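# Flip the serving platter face down onto the drying mat

## Task

Turn over the serving platter, which starts face up, and leave it lying face down on the drying mat, not in contact with any fixed part of the rig (rails, edges, posts, braces, brackets, arm bases or mounts). From the moment it begins to tip, it must be handled slowly: the attempt fails if it is moved fast, or if it rotates or drops quickly after passing the on-edge position.

## Robot and tools

Robot: two arms, left_arm and right_arm, facing each other across a table. left_arm's base sits on the +y side. These names do not match left and right in the pictures. Each arm ends in a two-finger gripper. Its fingers extend along the gripper's +x axis and close along its y axis. The reported end_effector_position is the midpoint between the fingers, roughly 3 to 4 cm short of the fingertips. Only the outer 1.5 cm of each finger's inner face is flat.

Frame: one scene frame for everything. The origin is the table centre, +z is up, and the table surface is at z = 0.020 m. Positions are in metres, velocities in m/s and rad/s, and quaternions are written w first (qw, qx, qy, qz).

Row format (shared by execute_actions and move): one flat list of 16 numbers covering both arms, even if only one moves. The first 8 are for left_arm: x, y, z, qw, qx, qy, qz, opening. The next 8 are the same for right_arm. x, y, z and the quaternion are an absolute target pose for that gripper in the scene frame, not an offset. Opening runs from -1 to 1: +1 is fully open (0.080 m), and empty fingers close fully at about -0.78, so lower values add nothing. Going from open to closed takes at least about 0.6 s. If an arm should stay put, resend its exact last pose and desired opening. If a gripper should keep its orientation, keep sending the same quaternion, because the reported one drifts.

execute_actions(actions, cameras): actions holds at most one item. An empty list just returns the current state with pictures. {"rows": [...], "steps": n} plays up to 15 rows, one per control step of 1/30 s. n is at most 15 and defaults to 15, and the final row repeats to fill the remaining steps. An action must last at least 10 steps. Its result is read 10 steps before it ends, and those last steps run afterwards. {"steps": n} with no rows waits up to 300 steps, counted from the previous result. A call is refused entirely if any target lies more than 0.6 m from the arm's last reported position along any of its gripper axes. Pictures come only when actions is empty or cameras names them.

move(target, speed, blend, blocking, cameras): drives each gripper in a straight line to its pose. target is one 16-number row or a list of up to 15 rows. speed is in m/s, from 0.002 to 0.5, default 0.25. Turning is capped at twice that value in rad/s. Give one speed, or one per target. blend, in metres, rounds off corners between listed targets; 0 stops at each one. All paths finish together and are cut off after 10 s. Paths do not avoid obstacles or the other arm. Faster moves lag more, stray more and hit harder. Avoid paths that pass close to an arm's own base. Openings in the first target are sent at the start. Openings in later targets are sent only after the arms have stopped there. blocking=false returns about 0.5 s after the start while motion continues. The result ends with a move: line. done means the arm is at rest within 8 mm and 2 degrees of its target. off_target means it settled elsewhere. blocked means it was stopped far from its target by something, and it now holds still and presses less. held means a check withheld a step or the clearance check ended the move. fault means a torque fault. limits=paced means the commanded pose was clipped, and limits=held means steps were withheld.

wait(seconds 0 to 10, cameras): lets time pass, and returns early if a move finishes. stop(cameras): brakes the running move, which needs some distance. zoom_image(camera, region): enlarges a region [x0, y0, x1, y1] in pixels, origin at top left, at most 504 by 504, of the latest image from cam_high, cam_left_wrist or cam_right_wrist.

Controller behaviour: each step, the commanded pose is limited to 70 mm and 16 degrees from the measured pose. When it cannot satisfy both, position wins. Friction and gravity can leave a gripper low, short or tilted, especially at long reach. Small moves may go sideways or not happen at all, so check the result and correct the tilt. Hand target shows the pose currently being pursued. Your thinking time lets the robot keep running.

Results per arm: position, quaternion, velocities (omitted when joint velocities read "within noise"), joint positions, the last of which is the finger opening in metres, joint torques, external joint torques (an outside push toward larger joint values lowers the reading), grip_measured (same scale as opening, may be off by about 1 mm, and reads up to about 0.067 narrower than a part under full squeeze), and grip_effort_n (motor effort in N; negative means closing, it saturates near 83, and it is not the pad force). For a firm hold, command about 0.08 below the grip_measured reading at first contact.

Things to avoid: torque on a joint reaching its load limit (waist 17.2, shoulder 21.3, elbow 21.3, wrist pitch 5.61, wrist yaw 5.59, wrist roll 5.24 N m, including held weight), which freezes that arm for 10 s. Overheating from long holds, stretched poses or pushing at unreachable targets. A MOTOR HOT line appears at 50 °C, and an OVER-TEMPERATURE FAULT stop comes at 95 °C. Collisions or pressing between the two grippers, which the clearance check does not prevent. Dropping the platter, releasing it while it is moving, or slamming it. Fast motion once it tips. Letting anything fall off the table. Contact between the platter and any fixed rig part. Loose objects can occasionally be nudged by outside pushes. Joint ranges (rad): waist ±3.054, shoulder 0 to 3.142, elbow 0 to 2.356, wrist pitch ±1.571, wrist yaw ±1.571, wrist roll ±3.142.

Each tool is called after "Call:" as name([rows], argument=value, ...), one row to a line, values as JSON.

## Session

Call:
execute_actions(actions=[])

Scene clock: 0.00 s of 3974.00 s.
left_arm: end_effector_position=(-0.2348, +0.1986, +0.3795) grip_measured=+1.000 grip_effort_n=n/a end_effector_quat_wxyz=(+0.487, +0.119, -0.281, -0.818) | right_arm: end_effector_position=(-0.2734, -0.2619, +0.3193) grip_measured=+1.000 grip_effort_n=n/a end_effector_quat_wxyz=(+0.429, -0.471, +0.136, +0.759)
Joint positions: left_arm=[-0.867 0.997 0.748 0.333 -0.325 0.643 0.08] | right_arm=[1.048 1.439 1.609 -1.274 0.375 0.265 0.08]
Joint velocities: within noise
Joint torques (N m): no reading
External joint torques (N m): no reading
Motor temperatures (°C): left_arm=[30 33 24 25 26 32] | right_arm=[29 26 25 29 31 28]
Heat: left arm: hottest shoulder 33 °C (+0.0 °C/min); right arm: hottest wrist yaw 31 °C (+0.0 °C/min).
Hand target: left_arm -0.2348, +0.1987, +0.3794; -0.487, -0.119, +0.281, +0.818 | right_arm -0.2734, -0.2619, +0.3188; +0.429, -0.471, +0.136, +0.758

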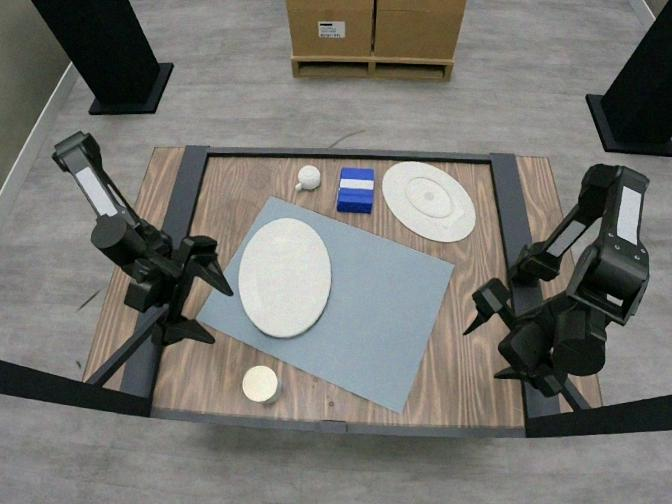

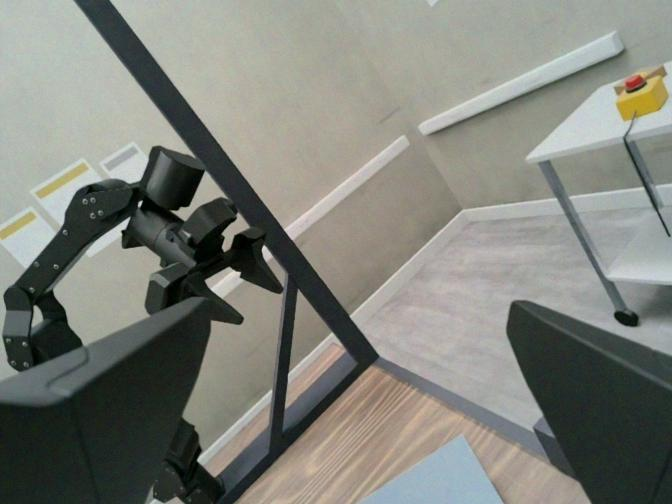

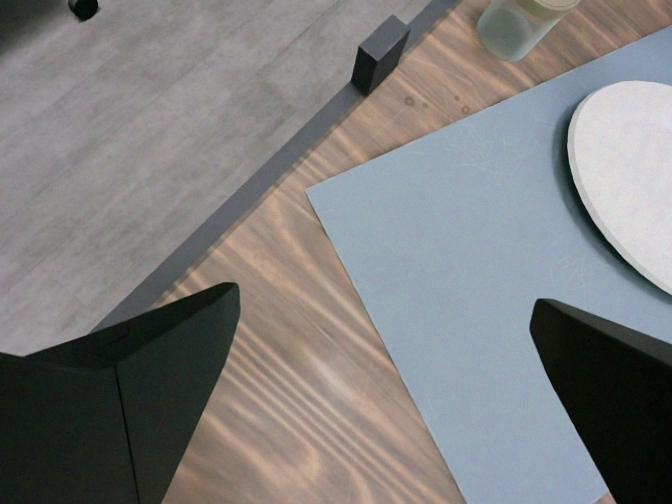

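Call:
zoom_image(camera="cam_high", region=[190, 180, 390, 350])

Call:
zoom_image(camera="cam_high", region=[290, 140, 510, 290])

Call:
zoom_image(camera="cam_right_wrist", region=[472, 40, 672, 320])

Scaled by 2.520 from the camera's 672x504 image, which has a finer 960x720 frame.

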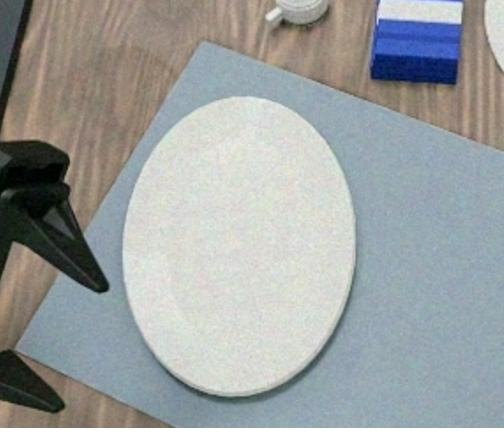

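Scaled by 2.291 from the camera's 672x504 image, which has a finer 960x720 frame.

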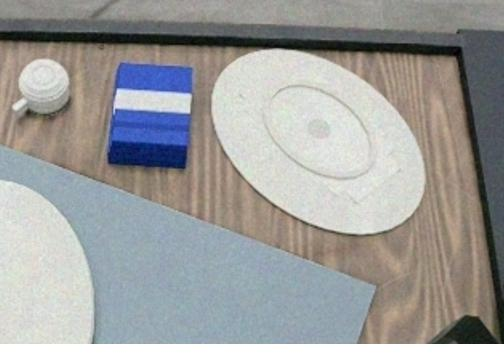

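Scaled by 1.800 from the camera's 672x504 image, which has a finer 960x720 frame.

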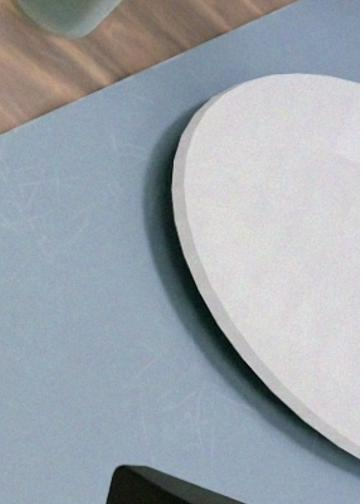

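Call:
move(target=[-0.2348,0.1986,0.3795,0.487,0.119,-0.281,-0.818,1,0.02,-0.16,0.22,0.6124,0.3536,0.6124,0.3536,1])

Scene clock: 9.93 s of 3974.00 s.
left_arm: end_effector_position=(-0.2348, +0.1986, +0.3795) grip_measured=+1.000 grip_effort_n=-0.2 end_effector_quat_wxyz=(+0.487, +0.119, -0.281, -0.818) | right_arm: end_effector_position=(+0.0199, -0.1590, +0.2272) grip_measured=+1.000 grip_effort_n=-2.6 end_effector_quat_wxyz=(+0.613, +0.356, +0.606, +0.360)
Joint positions: left_arm=[-0.867 0.997 0.748 0.333 -0.325 0.643 0.08] | right_arm=[-0.292 0.954 0.62 -0.191 -0.236 1.423 0.08]
Joint velocities: within noise
Joint torques (N m): left_arm=[-0.07 -2.88 8.36 1.67 -0.01 -0.03] | right_arm=[-0.51 -2.63 4.79 1.57 -0.18 0.1]
External joint torques (N m): left_arm=[-0.08 0.02 1.25 0.01 -0.02 0] | right_arm=[-0.53 -0.02 -2.32 -0.06 -0.12 0.14]
Motor temperatures (°C): left_arm=[30 33 27 28 26 32] | right_arm=[29 26 26 30 31 28]
Heat: left arm: hottest shoulder 33 °C (+0.0 °C/min); right arm: hottest wrist yaw 31 °C (+0.0 °C/min).
Hand target: left_arm -0.2348, +0.1986, +0.3796; -0.487, -0.119, +0.281, +0.818 | right_arm +0.0199, -0.1601, +0.2201; +0.612, +0.353, +0.612, +0.354
Off the commanded pose: left_arm 0.000 m, 0 deg | right_arm 0.007 m, 1 deg.
Kept back: nothing.
move: done

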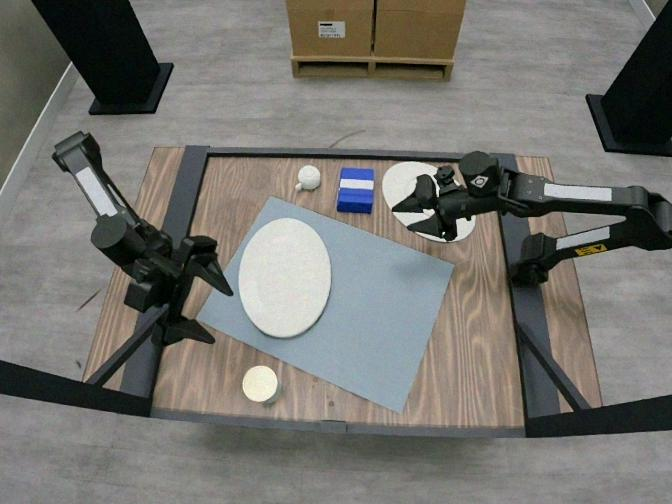

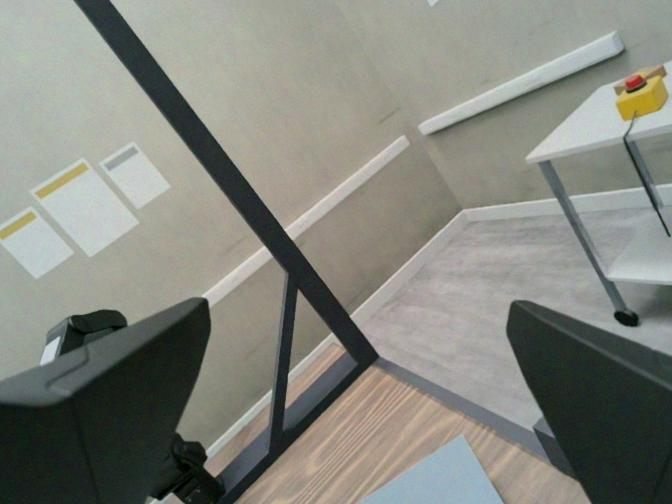

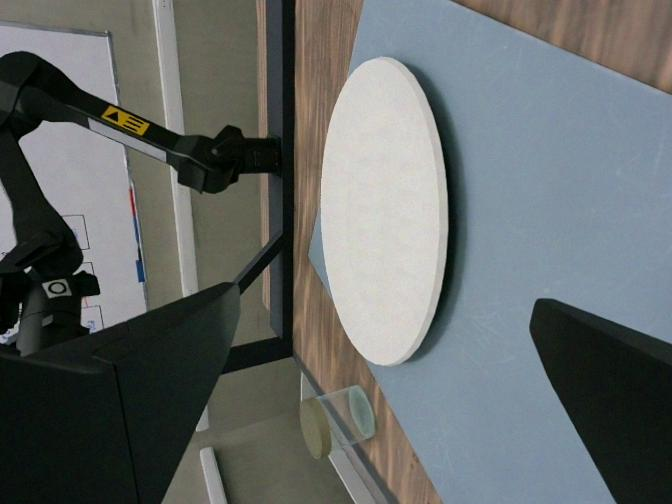

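Call:
move(target=[-0.2348,0.1986,0.3795,0.487,0.119,-0.281,-0.818,1,-0.01,-0.09,0.09,0.6124,0.3536,0.6124,0.3536,0], speed=0.15)

Scene clock: 12.90 s of 3974.00 s.
left_arm: end_effector_position=(-0.2348, +0.1986, +0.3795) grip_measured=+1.000 grip_effort_n=-0.2 end_effector_quat_wxyz=(+0.487, +0.119, -0.281, -0.818) | right_arm: end_effector_position=(-0.0095, -0.0891, +0.0939) grip_measured=+0.004 grip_effort_n=-18.8 end_effector_quat_wxyz=(+0.610, +0.355, +0.611, +0.358)
Joint positions: left_arm=[-0.867 0.997 0.748 0.333 -0.325 0.643 0.08] | right_arm=[-0.098 1.629 0.441 0.672 -0.074 1.527 0.035]
Joint velocities: within noise
Joint torques (N m): left_arm=[-0.08 -2.87 8.36 1.68 -0.01 -0.03] | right_arm=[0.44 -5.23 3.8 1.55 0.22 0.09]
External joint torques (N m): left_arm=[-0.09 0.12 1.16 -0.01 -0.02 0] | right_arm=[0.44 0.14 -1.1 -0.09 0.22 0.14]
Motor temperatures (°C): left_arm=[30 33 28 28 26 32] | right_arm=[29 27 27 30 31 28]
Heat: left arm: hottest shoulder 33 °C (+0.0 °C/min); right arm: hottest wrist yaw 31 °C (+0.0 °C/min).
Hand target: left_arm -0.2348, +0.1986, +0.3796; -0.487, -0.119, +0.281, +0.818 | right_arm -0.0100, -0.0901, +0.0899; +0.612, +0.353, +0.612, +0.354
Off the commanded pose: left_arm 0.000 m, 0 deg | right_arm 0.004 m, 1 deg.
Kept back: nothing.
move: done

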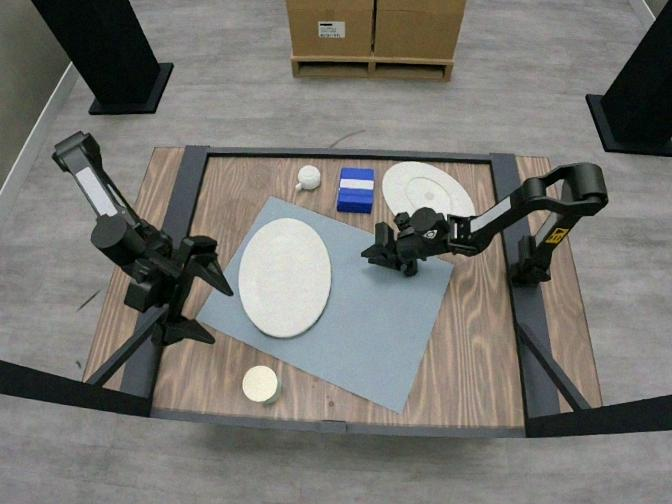

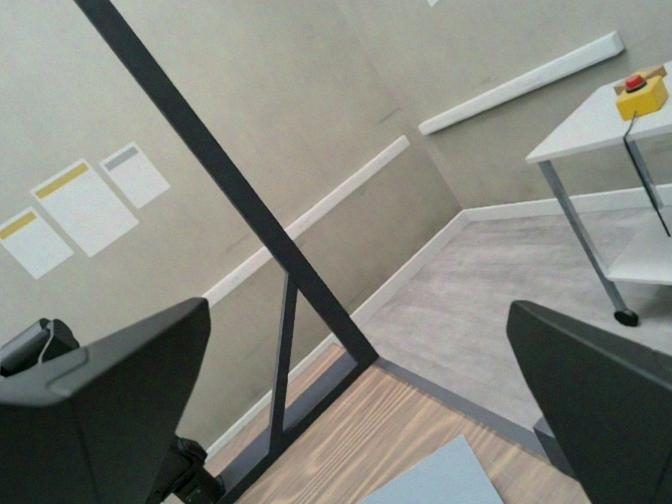

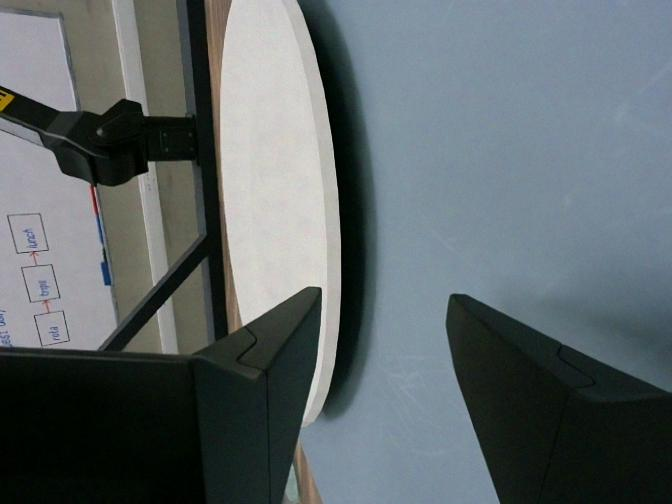

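Call:
move(target=[-0.2348,0.1986,0.3795,0.487,0.119,-0.281,-0.818,1,-0.05,-0.06,0.062,0.5792,0.4056,0.5792,0.4056,0], speed=0.1)

Call:
zoom_image(camera="cam_high", region=[240, 200, 440, 350])

Scene clock: 15.83 s of 3974.00 s.
left_arm: end_effector_position=(-0.2348, +0.1986, +0.3795) grip_measured=+1.000 grip_effort_n=-0.2 end_effector_quat_wxyz=(+0.487, +0.119, -0.281, -0.818) | right_arm: end_effector_position=(-0.0435, -0.0610, +0.0982) grip_measured=+0.003 grip_effort_n=-17.4 end_effector_quat_wxyz=(+0.564, +0.436, +0.555, +0.429)
Joint positions: left_arm=[-0.867 0.997 0.748 0.333 -0.325 0.643 0.08] | right_arm=[0.051 1.908 0.427 1.225 0.081 1.587 0.035]
Joint velocities: within noise
Joint torques (N m): left_arm=[-0.06 -2.87 8.36 1.68 -0.01 -0.03] | right_arm=[0.91 3.53 4.32 0.14 -0.12 0.31]
External joint torques (N m): left_arm=[-0.06 0.07 1.23 0.01 -0.03 0] | right_arm=[0.91 9.62 0.76 -1.58 -0.15 0.36]
Motor temperatures (°C): left_arm=[30 33 29 29 26 32] | right_arm=[29 27 27 31 31 28]
Heat: left arm: hottest shoulder 33 °C (+0.0 °C/min); right arm: hottest wrist pitch 31 °C (+7.6 °C/min).
Hand target: left_arm -0.2348, +0.1986, +0.3796; -0.487, -0.119, +0.281, +0.818 | right_arm -0.0495, -0.0637, +0.0639; +0.580, +0.406, +0.579, +0.405
Off the commanded pose: left_arm 0.000 m, 0 deg | right_arm 0.037 m, 6 deg.
Kept back: nothing.
move: off_target (right_arm)

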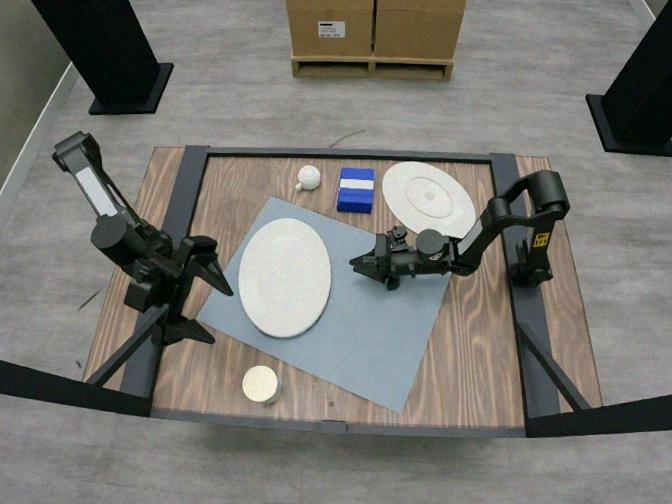

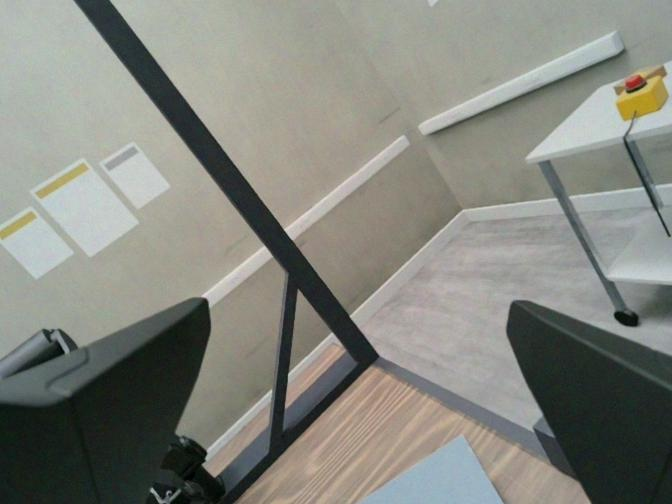

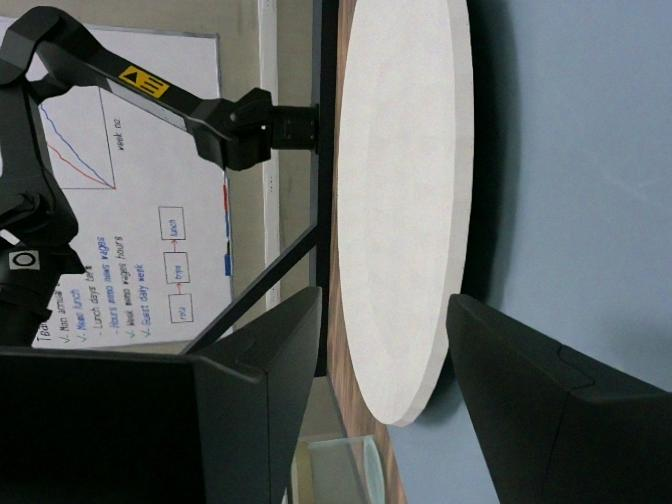

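Scaled by 2.520 from the camera's 672x504 image, which has a finer 960x720 frame.

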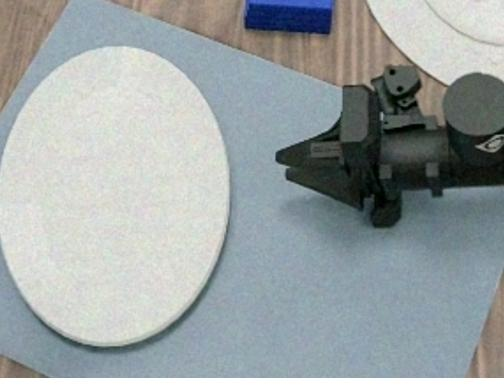

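Call:
move([
  [-0.12,0.22,0.3,0.5,0.5,0.5,-0.5,-1,-0.05,-0.09,0.14,0.6124,0.3536,0.6124,0.3536,0],
  [-0.03,0.20,0.15,0.5,0.5,0.5,-0.5,-1,-0.05,-0.09,0.14,0.6124,0.3536,0.6124,0.3536,0],
], speed=0.2)

Call:
zoom_image(camera="cam_high", region=[140, 180, 400, 360])

Scene clock: 24.10 s of 3974.00 s.
left_arm: end_effector_position=(-0.0307, +0.1981, +0.1550) grip_measured=-0.768 grip_effort_n=-83.5 end_effector_quat_wxyz=(+0.504, +0.495, +0.496, -0.504) | right_arm: end_effector_position=(-0.0477, -0.0929, +0.1331) grip_measured=+0.003 grip_effort_n=-17.4 end_effector_quat_wxyz=(+0.619, +0.349, +0.612, +0.348)
Joint positions: left_arm=[-0.088 1.522 1.151 -1.182 -0.001 -0.07 0] | right_arm=[0.068 1.441 0.519 0.379 0.081 1.61 0.035]
Joint velocities: within noise
Joint torques (N m): left_arm=[0.19 -3.99 5.61 0.34 0.02 0.08] | right_arm=[0.02 -6.92 6.12 1.25 -0.08 0.03]
External joint torques (N m): left_arm=[0.21 1.44 -0.19 -0.05 0.02 0.08] | right_arm=[0.02 -1.91 0.07 -0.4 -0.13 0.08]
Motor temperatures (°C): left_arm=[30 33 29 29 26 32] | right_arm=[29 28 27 31 31 28]
Heat: left arm: hottest shoulder 33 °C (+0.0 °C/min); right arm: hottest wrist pitch 31 °C (+5.0 °C/min).
Hand target: left_arm -0.0300, +0.2001, +0.1501; +0.500, +0.500, +0.500, -0.500 | right_arm -0.0500, -0.0901, +0.1400; +0.612, +0.354, +0.612, +0.354
Off the commanded pose: left_arm 0.005 m, 1 deg | right_arm 0.008 m, 1 deg.
Kept back: nothing.
move: done

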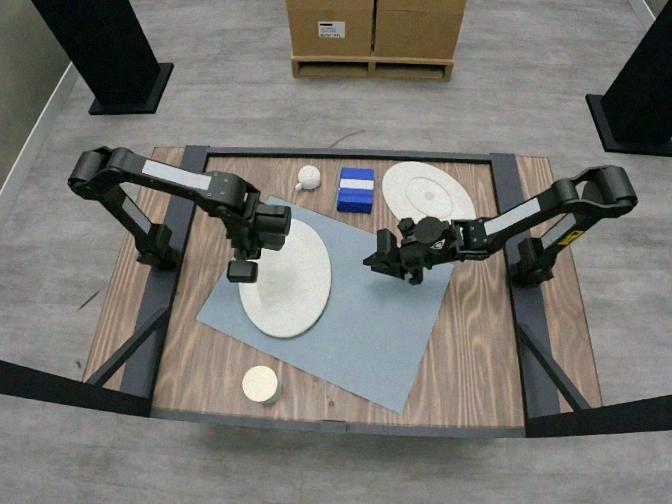

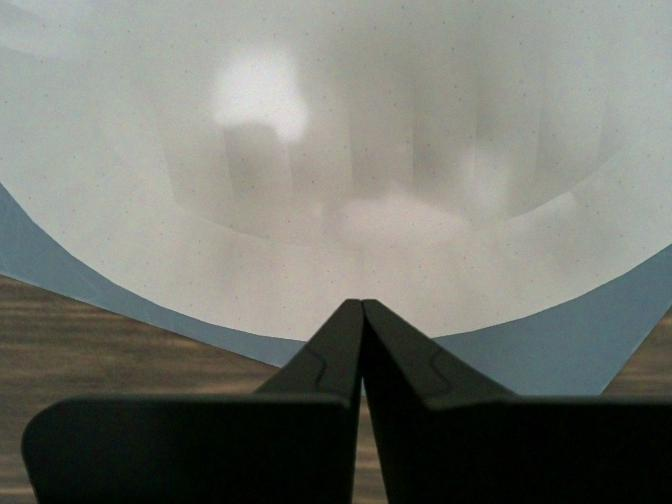

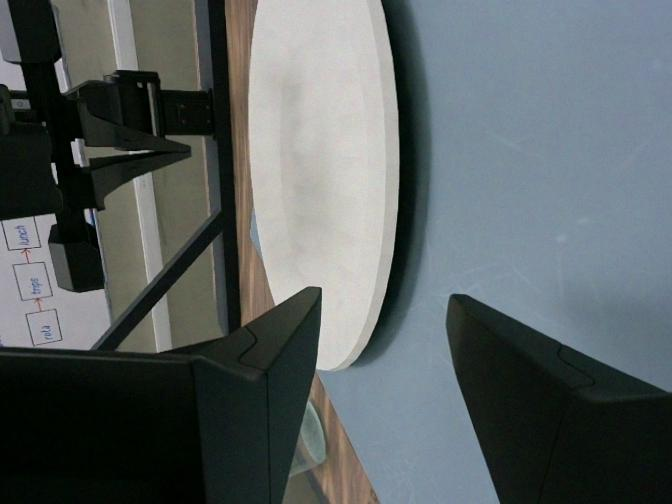

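Scaled by 1.938 from the camera's 672x504 image, which has a finer 960x720 frame.

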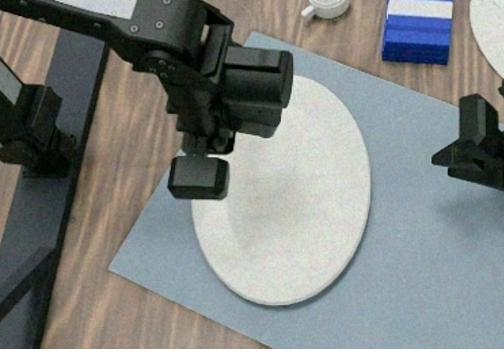

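Call:
move(target=[-0.03,0.217,0.095,0.5,0.5,0.5,-0.5,-1,-0.05,-0.09,0.14,0.6124,0.3536,0.6124,0.3536,0], speed=0.1)

Scene clock: 25.50 s of 3974.00 s.
left_arm: end_effector_position=(-0.0296, +0.2141, +0.0980) grip_measured=-0.768 grip_effort_n=-83.5 end_effector_quat_wxyz=(+0.503, +0.497, +0.497, -0.503) | right_arm: end_effector_position=(-0.0477, -0.0928, +0.1332) grip_measured=+0.003 grip_effort_n=-17.4 end_effector_quat_wxyz=(+0.619, +0.349, +0.612, +0.348)
Joint positions: left_arm=[-0.088 1.522 0.917 -0.955 -0.001 -0.07 0] | right_arm=[0.068 1.441 0.52 0.378 0.081 1.61 0.035]
Joint velocities: within noise
Joint torques (N m): left_arm=[-0.19 -4.46 5.29 0.32 0.02 -0.07] | right_arm=[0.05 -7.03 6.25 1.25 -0.05 0.06]
External joint torques (N m): left_arm=[-0.2 0.71 -0.22 -0.04 0.03 -0.07] | right_arm=[0.05 -2.1 0.32 -0.37 -0.11 0.11]
Motor temperatures (°C): left_arm=[30 33 29 29 26 32] | right_arm=[29 28 27 31 31 28]
Heat: left arm: hottest shoulder 33 °C (+0.0 °C/min); right arm: hottest wrist pitch 31 °C (+4.7 °C/min).
Hand target: left_arm -0.0300, +0.2169, +0.0951; +0.500, +0.500, +0.500, -0.500 | right_arm -0.0500, -0.0901, +0.1400; +0.612, +0.354, +0.612, +0.354
Off the commanded pose: left_arm 0.004 m, 1 deg | right_arm 0.008 m, 1 deg.
Kept back: nothing.
move: done

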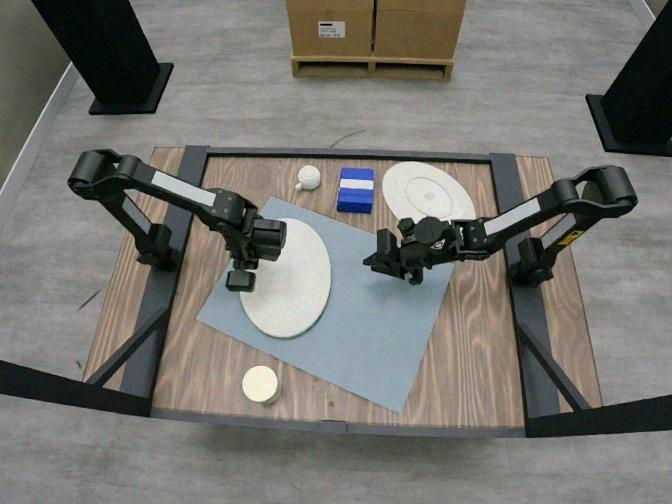

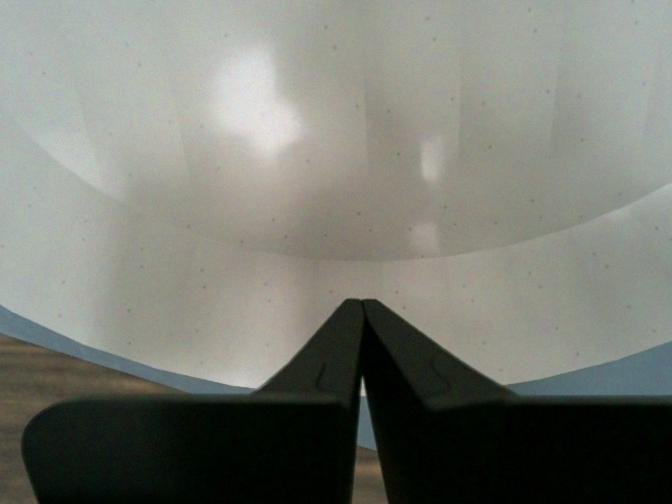

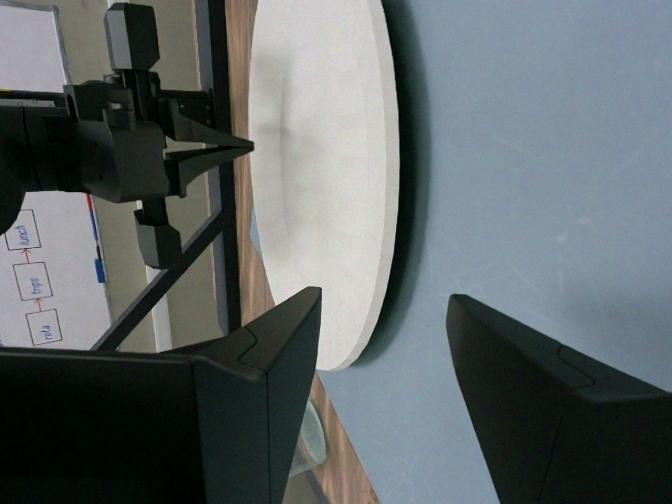

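Call:
move(target=[-0.03,0.222,0.07,0.5,0.5,0.5,-0.5,-1,-0.05,-0.09,0.14,0.6124,0.3536,0.6124,0.3536,0], speed=0.03)

Scene clock: 26.80 s of 3974.00 s.
left_arm: end_effector_position=(-0.0296, +0.2165, +0.0779) grip_measured=-0.768 grip_effort_n=-83.5 end_effector_quat_wxyz=(+0.506, +0.493, +0.494, -0.507) | right_arm: end_effector_position=(-0.0477, -0.0928, +0.1332) grip_measured=+0.003 grip_effort_n=-17.4 end_effector_quat_wxyz=(+0.619, +0.349, +0.612, +0.348)
Joint positions: left_arm=[-0.089 1.533 0.84 -0.852 -0.001 -0.071 0] | right_arm=[0.068 1.441 0.52 0.378 0.081 1.61 0.035]
Joint velocities: within noise
Joint torques (N m): left_arm=[-0.27 -3 4.07 0.75 0.01 -0.07] | right_arm=[0.28 -6.99 6.23 1.23 -0.1 0.05]
External joint torques (N m): left_arm=[-0.27 2.1 -1.33 0.32 0.02 -0.07] | right_arm=[0.27 -2.08 0.33 -0.38 -0.15 0.09]
Motor temperatures (°C): left_arm=[30 33 29 28 26 32] | right_arm=[29 28 28 31 31 28]
Heat: left arm: hottest shoulder 33 °C (+0.0 °C/min); right arm: hottest wrist pitch 31 °C (+4.5 °C/min).
Hand target: left_arm -0.0300, +0.2222, +0.0703; +0.500, +0.500, +0.500, -0.500 | right_arm -0.0500, -0.0901, +0.1400; +0.612, +0.354, +0.612, +0.354
Off the commanded pose: left_arm 0.010 m, 2 deg | right_arm 0.008 m, 1 deg.
Kept back: nothing.
move: off_target (left_arm)

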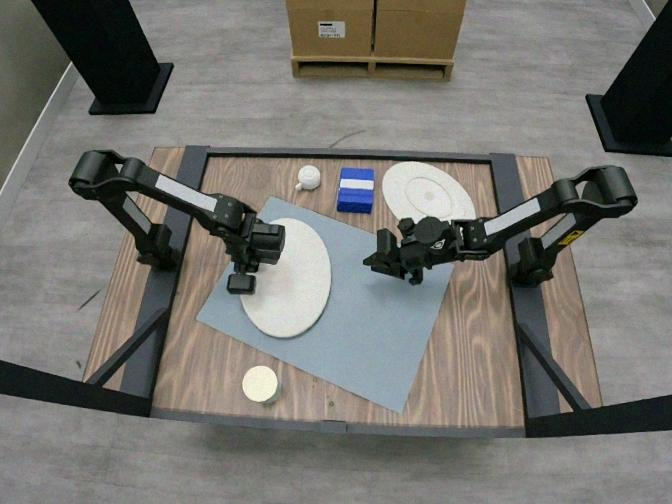

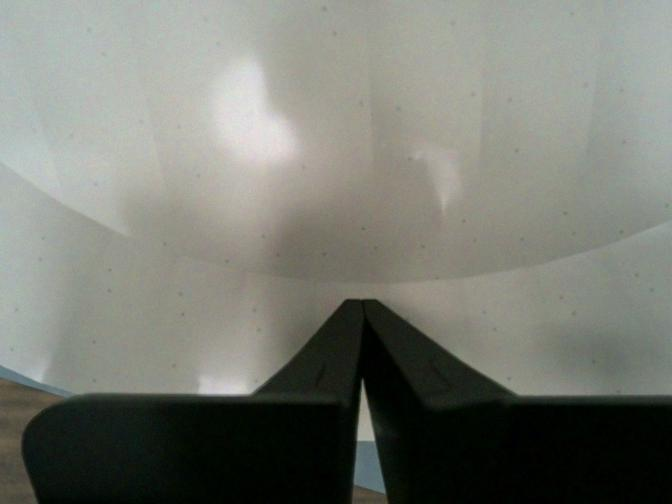

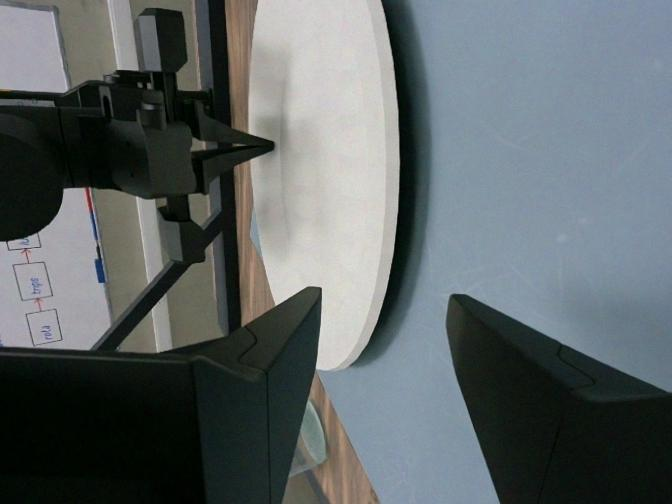

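Call:
move([
  [-0.03,0.222,0.10,0.5,0.5,0.5,-0.5,-1,-0.05,-0.09,0.14,0.6124,0.3536,0.6124,0.3536,0],
  [-0.03,0.241,0.09,0.5,0.5,0.5,-0.5,-1,-0.05,-0.09,0.14,0.6124,0.3536,0.6124,0.3536,0],
  [-0.03,0.241,0.055,0.5,0.5,0.5,-0.5,-1,-0.05,-0.09,0.14,0.6124,0.3536,0.6124,0.3536,0],
], speed=[0.06,0.06,0.03])

Scene clock: 29.63 s of 3974.00 s.
left_arm: end_effector_position=(-0.0303, +0.2283, +0.0738) grip_measured=-0.768 grip_effort_n=-83.5 end_effector_quat_wxyz=(+0.515, +0.483, +0.485, -0.517) | right_arm: end_effector_position=(-0.0477, -0.0928, +0.1332) grip_measured=+0.003 grip_effort_n=-17.4 end_effector_quat_wxyz=(+0.619, +0.349, +0.612, +0.348)
Joint positions: left_arm=[-0.096 1.463 0.756 -0.799 -0.001 -0.077 0] | right_arm=[0.068 1.441 0.52 0.378 0.081 1.61 0.035]
Joint velocities: within noise
Joint torques (N m): left_arm=[-0.25 -0.31 1.62 1.37 0.01 -0.07] | right_arm=[0.14 -7.03 6.14 1.22 -0.09 0.01]
External joint torques (N m): left_arm=[-0.25 4.26 -3.79 0.9 0.02 -0.07] | right_arm=[0.08 -2.15 0.26 -0.38 -0.13 0.06]
Motor temperatures (°C): left_arm=[30 33 29 28 26 32] | right_arm=[29 28 28 31 31 28]
Heat: left arm: hottest shoulder 33 °C (+0.0 °C/min); right arm: hottest wrist pitch 31 °C (+4.0 °C/min).
Hand target: left_arm -0.0299, +0.2420, +0.0566; +0.500, +0.500, +0.500, -0.500 | right_arm -0.0500, -0.0901, +0.1399; +0.612, +0.354, +0.612, +0.354
Off the commanded pose: left_arm 0.023 m, 4 deg | right_arm 0.008 m, 1 deg.
Kept back: nothing.
move: off_target (left_arm)

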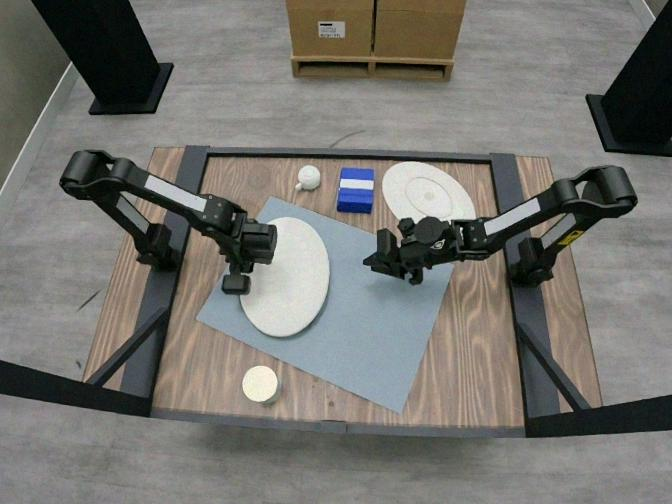

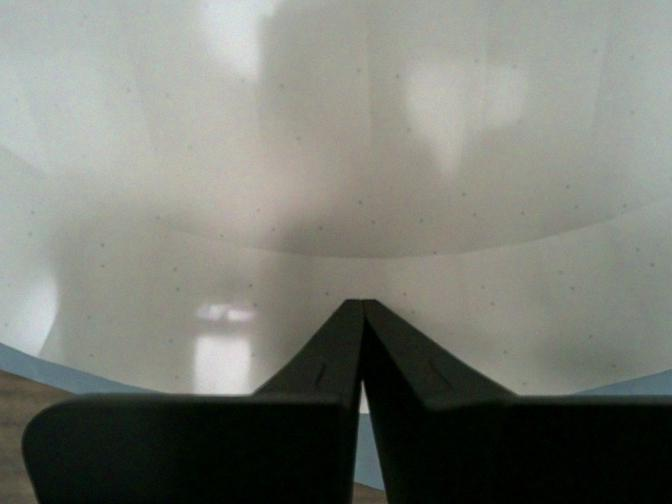

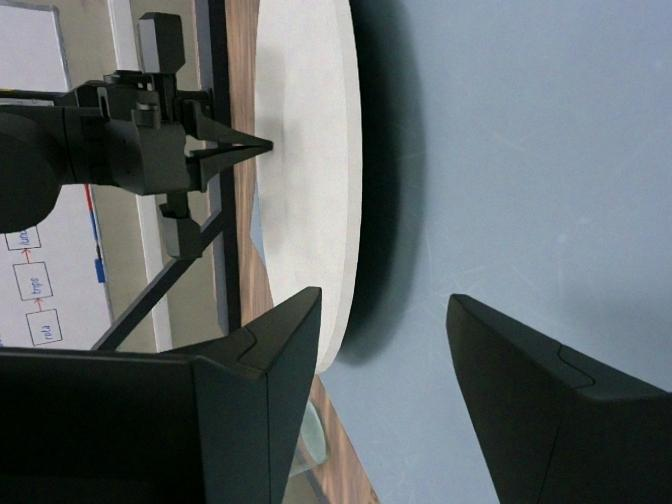

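Call:
move(target=[-0.03,0.243,0.043,0.5,0.5,0.5,-0.5,-1,-0.05,-0.09,0.14,0.6124,0.3536,0.6124,0.3536,0], speed=0.02)

Scene clock: 30.83 s of 3974.00 s.
left_arm: end_effector_position=(-0.0302, +0.2313, +0.0652) grip_measured=-0.768 grip_effort_n=-83.5 end_effector_quat_wxyz=(+0.514, +0.484, +0.486, -0.516) | right_arm: end_effector_position=(-0.0477, -0.0928, +0.1332) grip_measured=+0.003 grip_effort_n=-17.4 end_effector_quat_wxyz=(+0.619, +0.349, +0.612, +0.348)
Joint positions: left_arm=[-0.096 1.473 0.726 -0.763 -0.001 -0.078 0] | right_arm=[0.068 1.441 0.52 0.378 0.081 1.61 0.035]
Joint velocities: within noise
Joint torques (N m): left_arm=[-0.24 0.82 0.88 2.71 0.01 -0.07] | right_arm=[0.02 -7.22 6.29 1.24 -0.11 0.07]
External joint torques (N m): left_arm=[-0.21 5.28 -4.32 2.26 0.01 -0.07] | right_arm=[0.01 -2.33 0.37 -0.37 -0.16 0.11]
Motor temperatures (°C): left_arm=[30 33 29 29 26 32] | right_arm=[29 28 28 32 31 28]
Heat: left arm: hottest shoulder 33 °C (+0.0 °C/min); right arm: hottest wrist pitch 32 °C (+5.8 °C/min).
Hand target: left_arm -0.0298, +0.2446, +0.0453; +0.500, +0.500, +0.500, -0.500 | right_arm -0.0500, -0.0901, +0.1399; +0.612, +0.354, +0.612, +0.354
Off the commanded pose: left_arm 0.025 m, 3 deg | right_arm 0.008 m, 1 deg.
Kept back: nothing.
move: off_target (left_arm)

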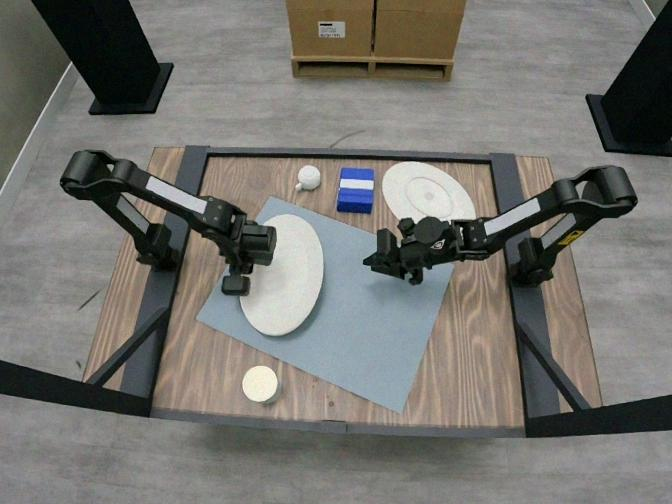

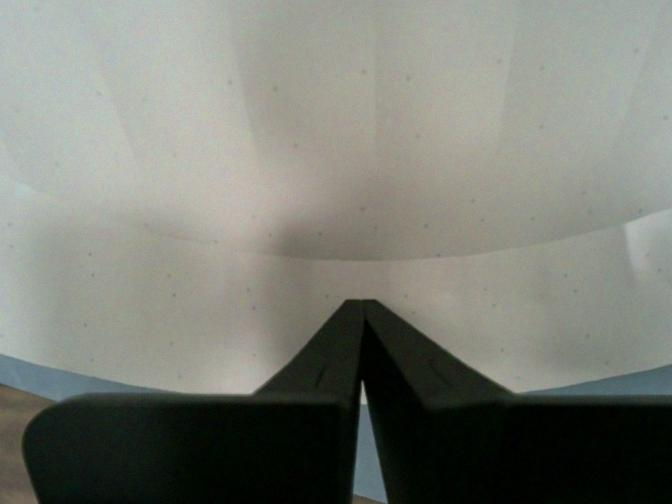

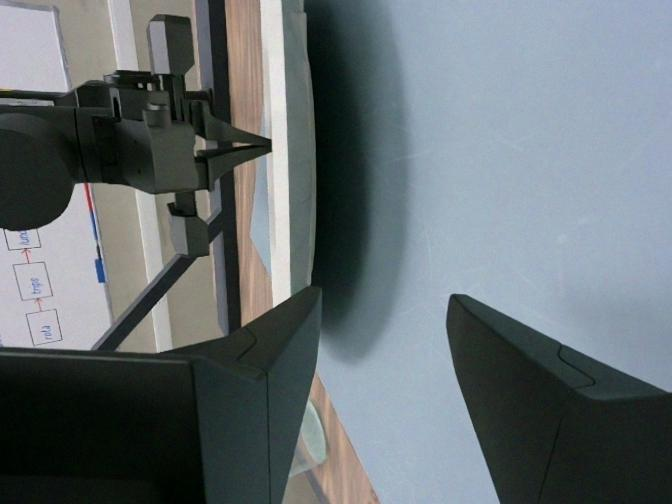

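Call:
move(target=[-0.03,0.243,0.043,0.5,0.5,0.5,-0.5,-1,-0.043,-0.05,0.107,0.5863,0.3953,0.5863,0.3953,0.2], speed=0.1)

Call:
zoom_image(camera="cam_high", region=[210, 190, 420, 350])

Scene clock: 34.50 s of 3974.00 s.
left_arm: end_effector_position=(-0.0303, +0.2311, +0.0655) grip_measured=-0.768 grip_effort_n=-83.5 end_effector_quat_wxyz=(+0.514, +0.483, +0.485, -0.517) | right_arm: end_effector_position=(-0.0434, -0.0529, +0.1073) grip_measured=+0.196 grip_effort_n=16.0 end_effector_quat_wxyz=(+0.587, +0.396, +0.587, +0.393)
Joint positions: left_arm=[-0.097 1.47 0.725 -0.762 -0.001 -0.078 0] | right_arm=[0.039 1.76 0.521 0.853 0.053 1.594 0.044]
Joint velocities: within noise
Joint torques (N m): left_arm=[-0.21 1.08 0.95 2.65 0.01 -0.07] | right_arm=[-0.28 -6.08 4.83 1.69 -0.11 -0.15]
External joint torques (N m): left_arm=[-0.19 5.58 -4.31 2.2 0.02 -0.07] | right_arm=[-0.28 0.16 0.07 -0.02 -0.14 -0.1]
Motor temperatures (°C): left_arm=[30 33 28 31 26 32] | right_arm=[29 28 29 32 31 28]
Heat: left arm: hottest shoulder 33 °C (+0.0 °C/min); right arm: hottest wrist pitch 32 °C (+5.2 °C/min).
Hand target: left_arm -0.0298, +0.2446, +0.0454; +0.500, +0.500, +0.500, -0.500 | right_arm -0.0431, -0.0501, +0.1070; +0.586, +0.395, +0.586, +0.395
Off the commanded pose: left_arm 0.025 m, 4 deg | right_arm 0.003 m, 0 deg.
Kept back: nothing.
move: off_target (left_arm)

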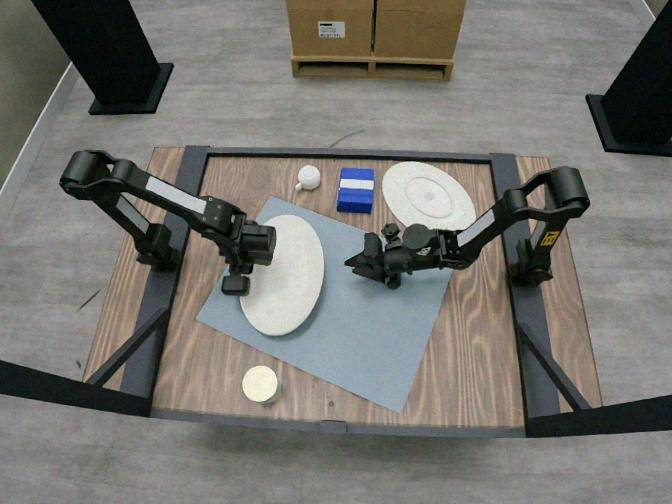

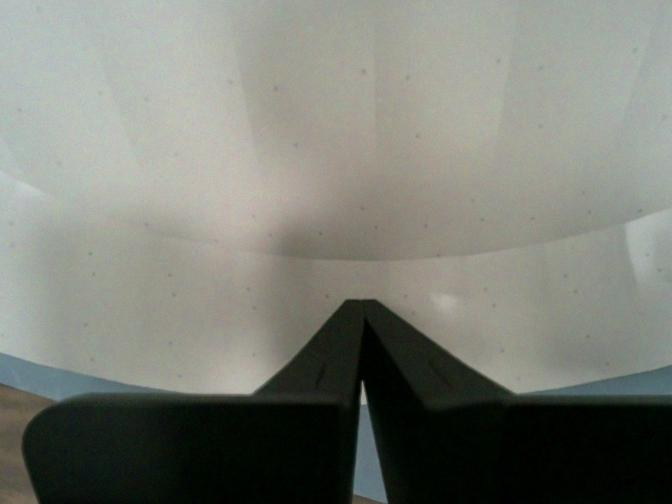

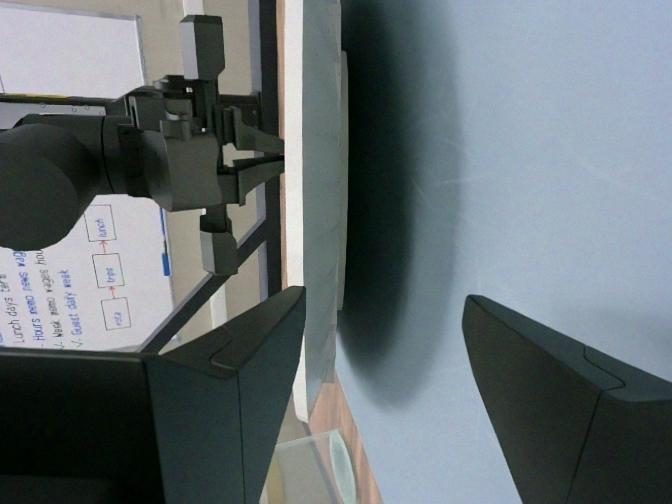

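Scaled by 2.400 from the camera's 672x504 image, which has a finer 960x720 frame.

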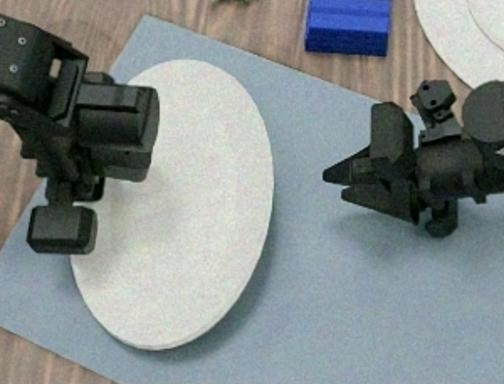

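Call:
move([
  [-0.03,0.243,0.043,0.5,0.5,0.5,-0.5,-1,-0.055,-0.05,0.135,0.5863,0.3953,0.5863,0.3953,0.4],
  [-0.03,0.243,0.043,0.5,0.5,0.5,-0.5,-1,-0.055,-0.015,0.130,0.5863,0.3953,0.5863,0.3953,0.4],
], speed=0.08)

Call:
zoom_image(camera="cam_high", region=[210, 190, 420, 350])

Scene clock: 36.77 s of 3974.00 s.
left_arm: end_effector_position=(-0.0303, +0.2311, +0.0655) grip_measured=-0.768 grip_effort_n=-83.5 end_effector_quat_wxyz=(+0.515, +0.483, +0.485, -0.517) | right_arm: end_effector_position=(-0.0560, -0.0179, +0.1316) grip_measured=+0.396 grip_effort_n=16.0 end_effector_quat_wxyz=(+0.585, +0.395, +0.586, +0.397)
Joint positions: left_arm=[-0.097 1.47 0.725 -0.762 -0.001 -0.078 0] | right_arm=[0.072 1.776 0.693 0.701 0.08 1.602 0.053]
Joint velocities: within noise
Joint torques (N m): left_arm=[-0.2 1.1 0.95 2.64 0.01 -0.07] | right_arm=[-0.44 -6.86 5.64 1.32 0 -0.05]
External joint torques (N m): left_arm=[-0.19 5.62 -4.35 2.17 0.01 -0.07] | right_arm=[-0.43 0.07 0.28 -0.36 -0.03 0]
Motor temperatures (°C): left_arm=[30 33 28 32 25 32] | right_arm=[29 28 29 32 31 28]
Heat: left arm: hottest shoulder 33 °C (+0.0 °C/min); right arm: hottest wrist pitch 32 °C (+4.9 °C/min).
Hand target: left_arm -0.0298, +0.2446, +0.0453; +0.500, +0.500, +0.500, -0.500 | right_arm -0.0550, -0.0150, +0.1300; +0.586, +0.395, +0.586, +0.395
Off the commanded pose: left_arm 0.025 m, 4 deg | right_arm 0.003 m, 0 deg.
Kept back: nothing.
move: off_target (left_arm)

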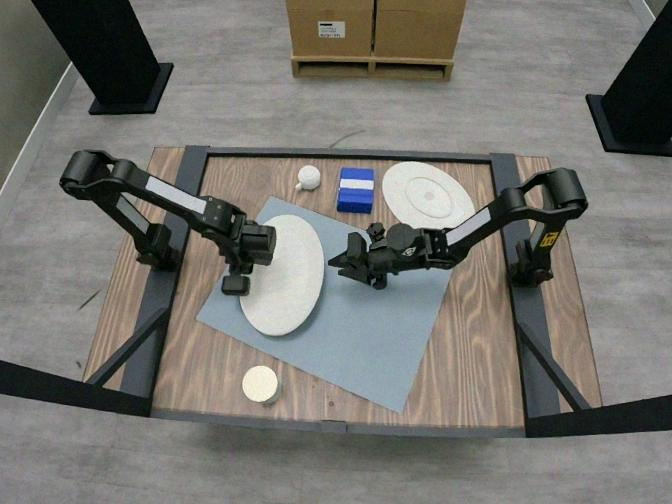

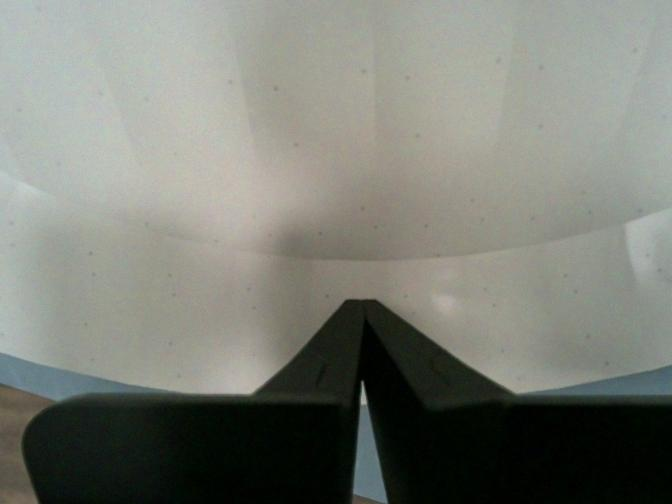

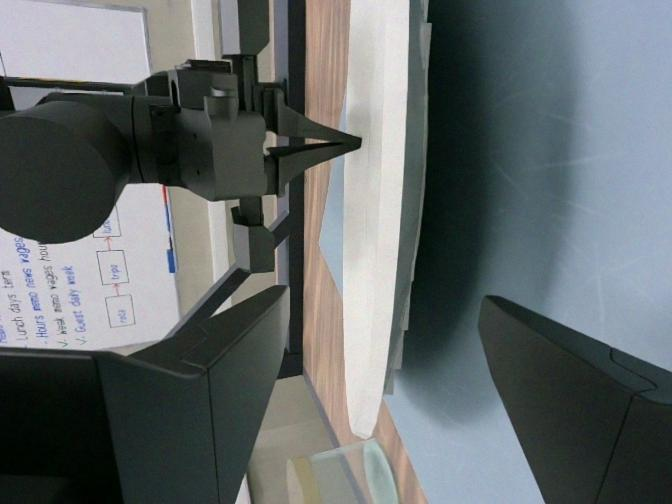

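Scaled by 2.400 from the camera's 672x504 image, which has a finer 960x720 frame.

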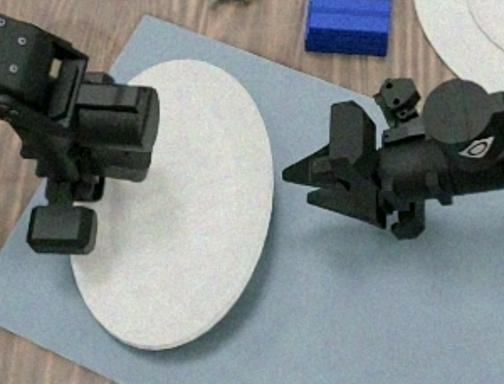

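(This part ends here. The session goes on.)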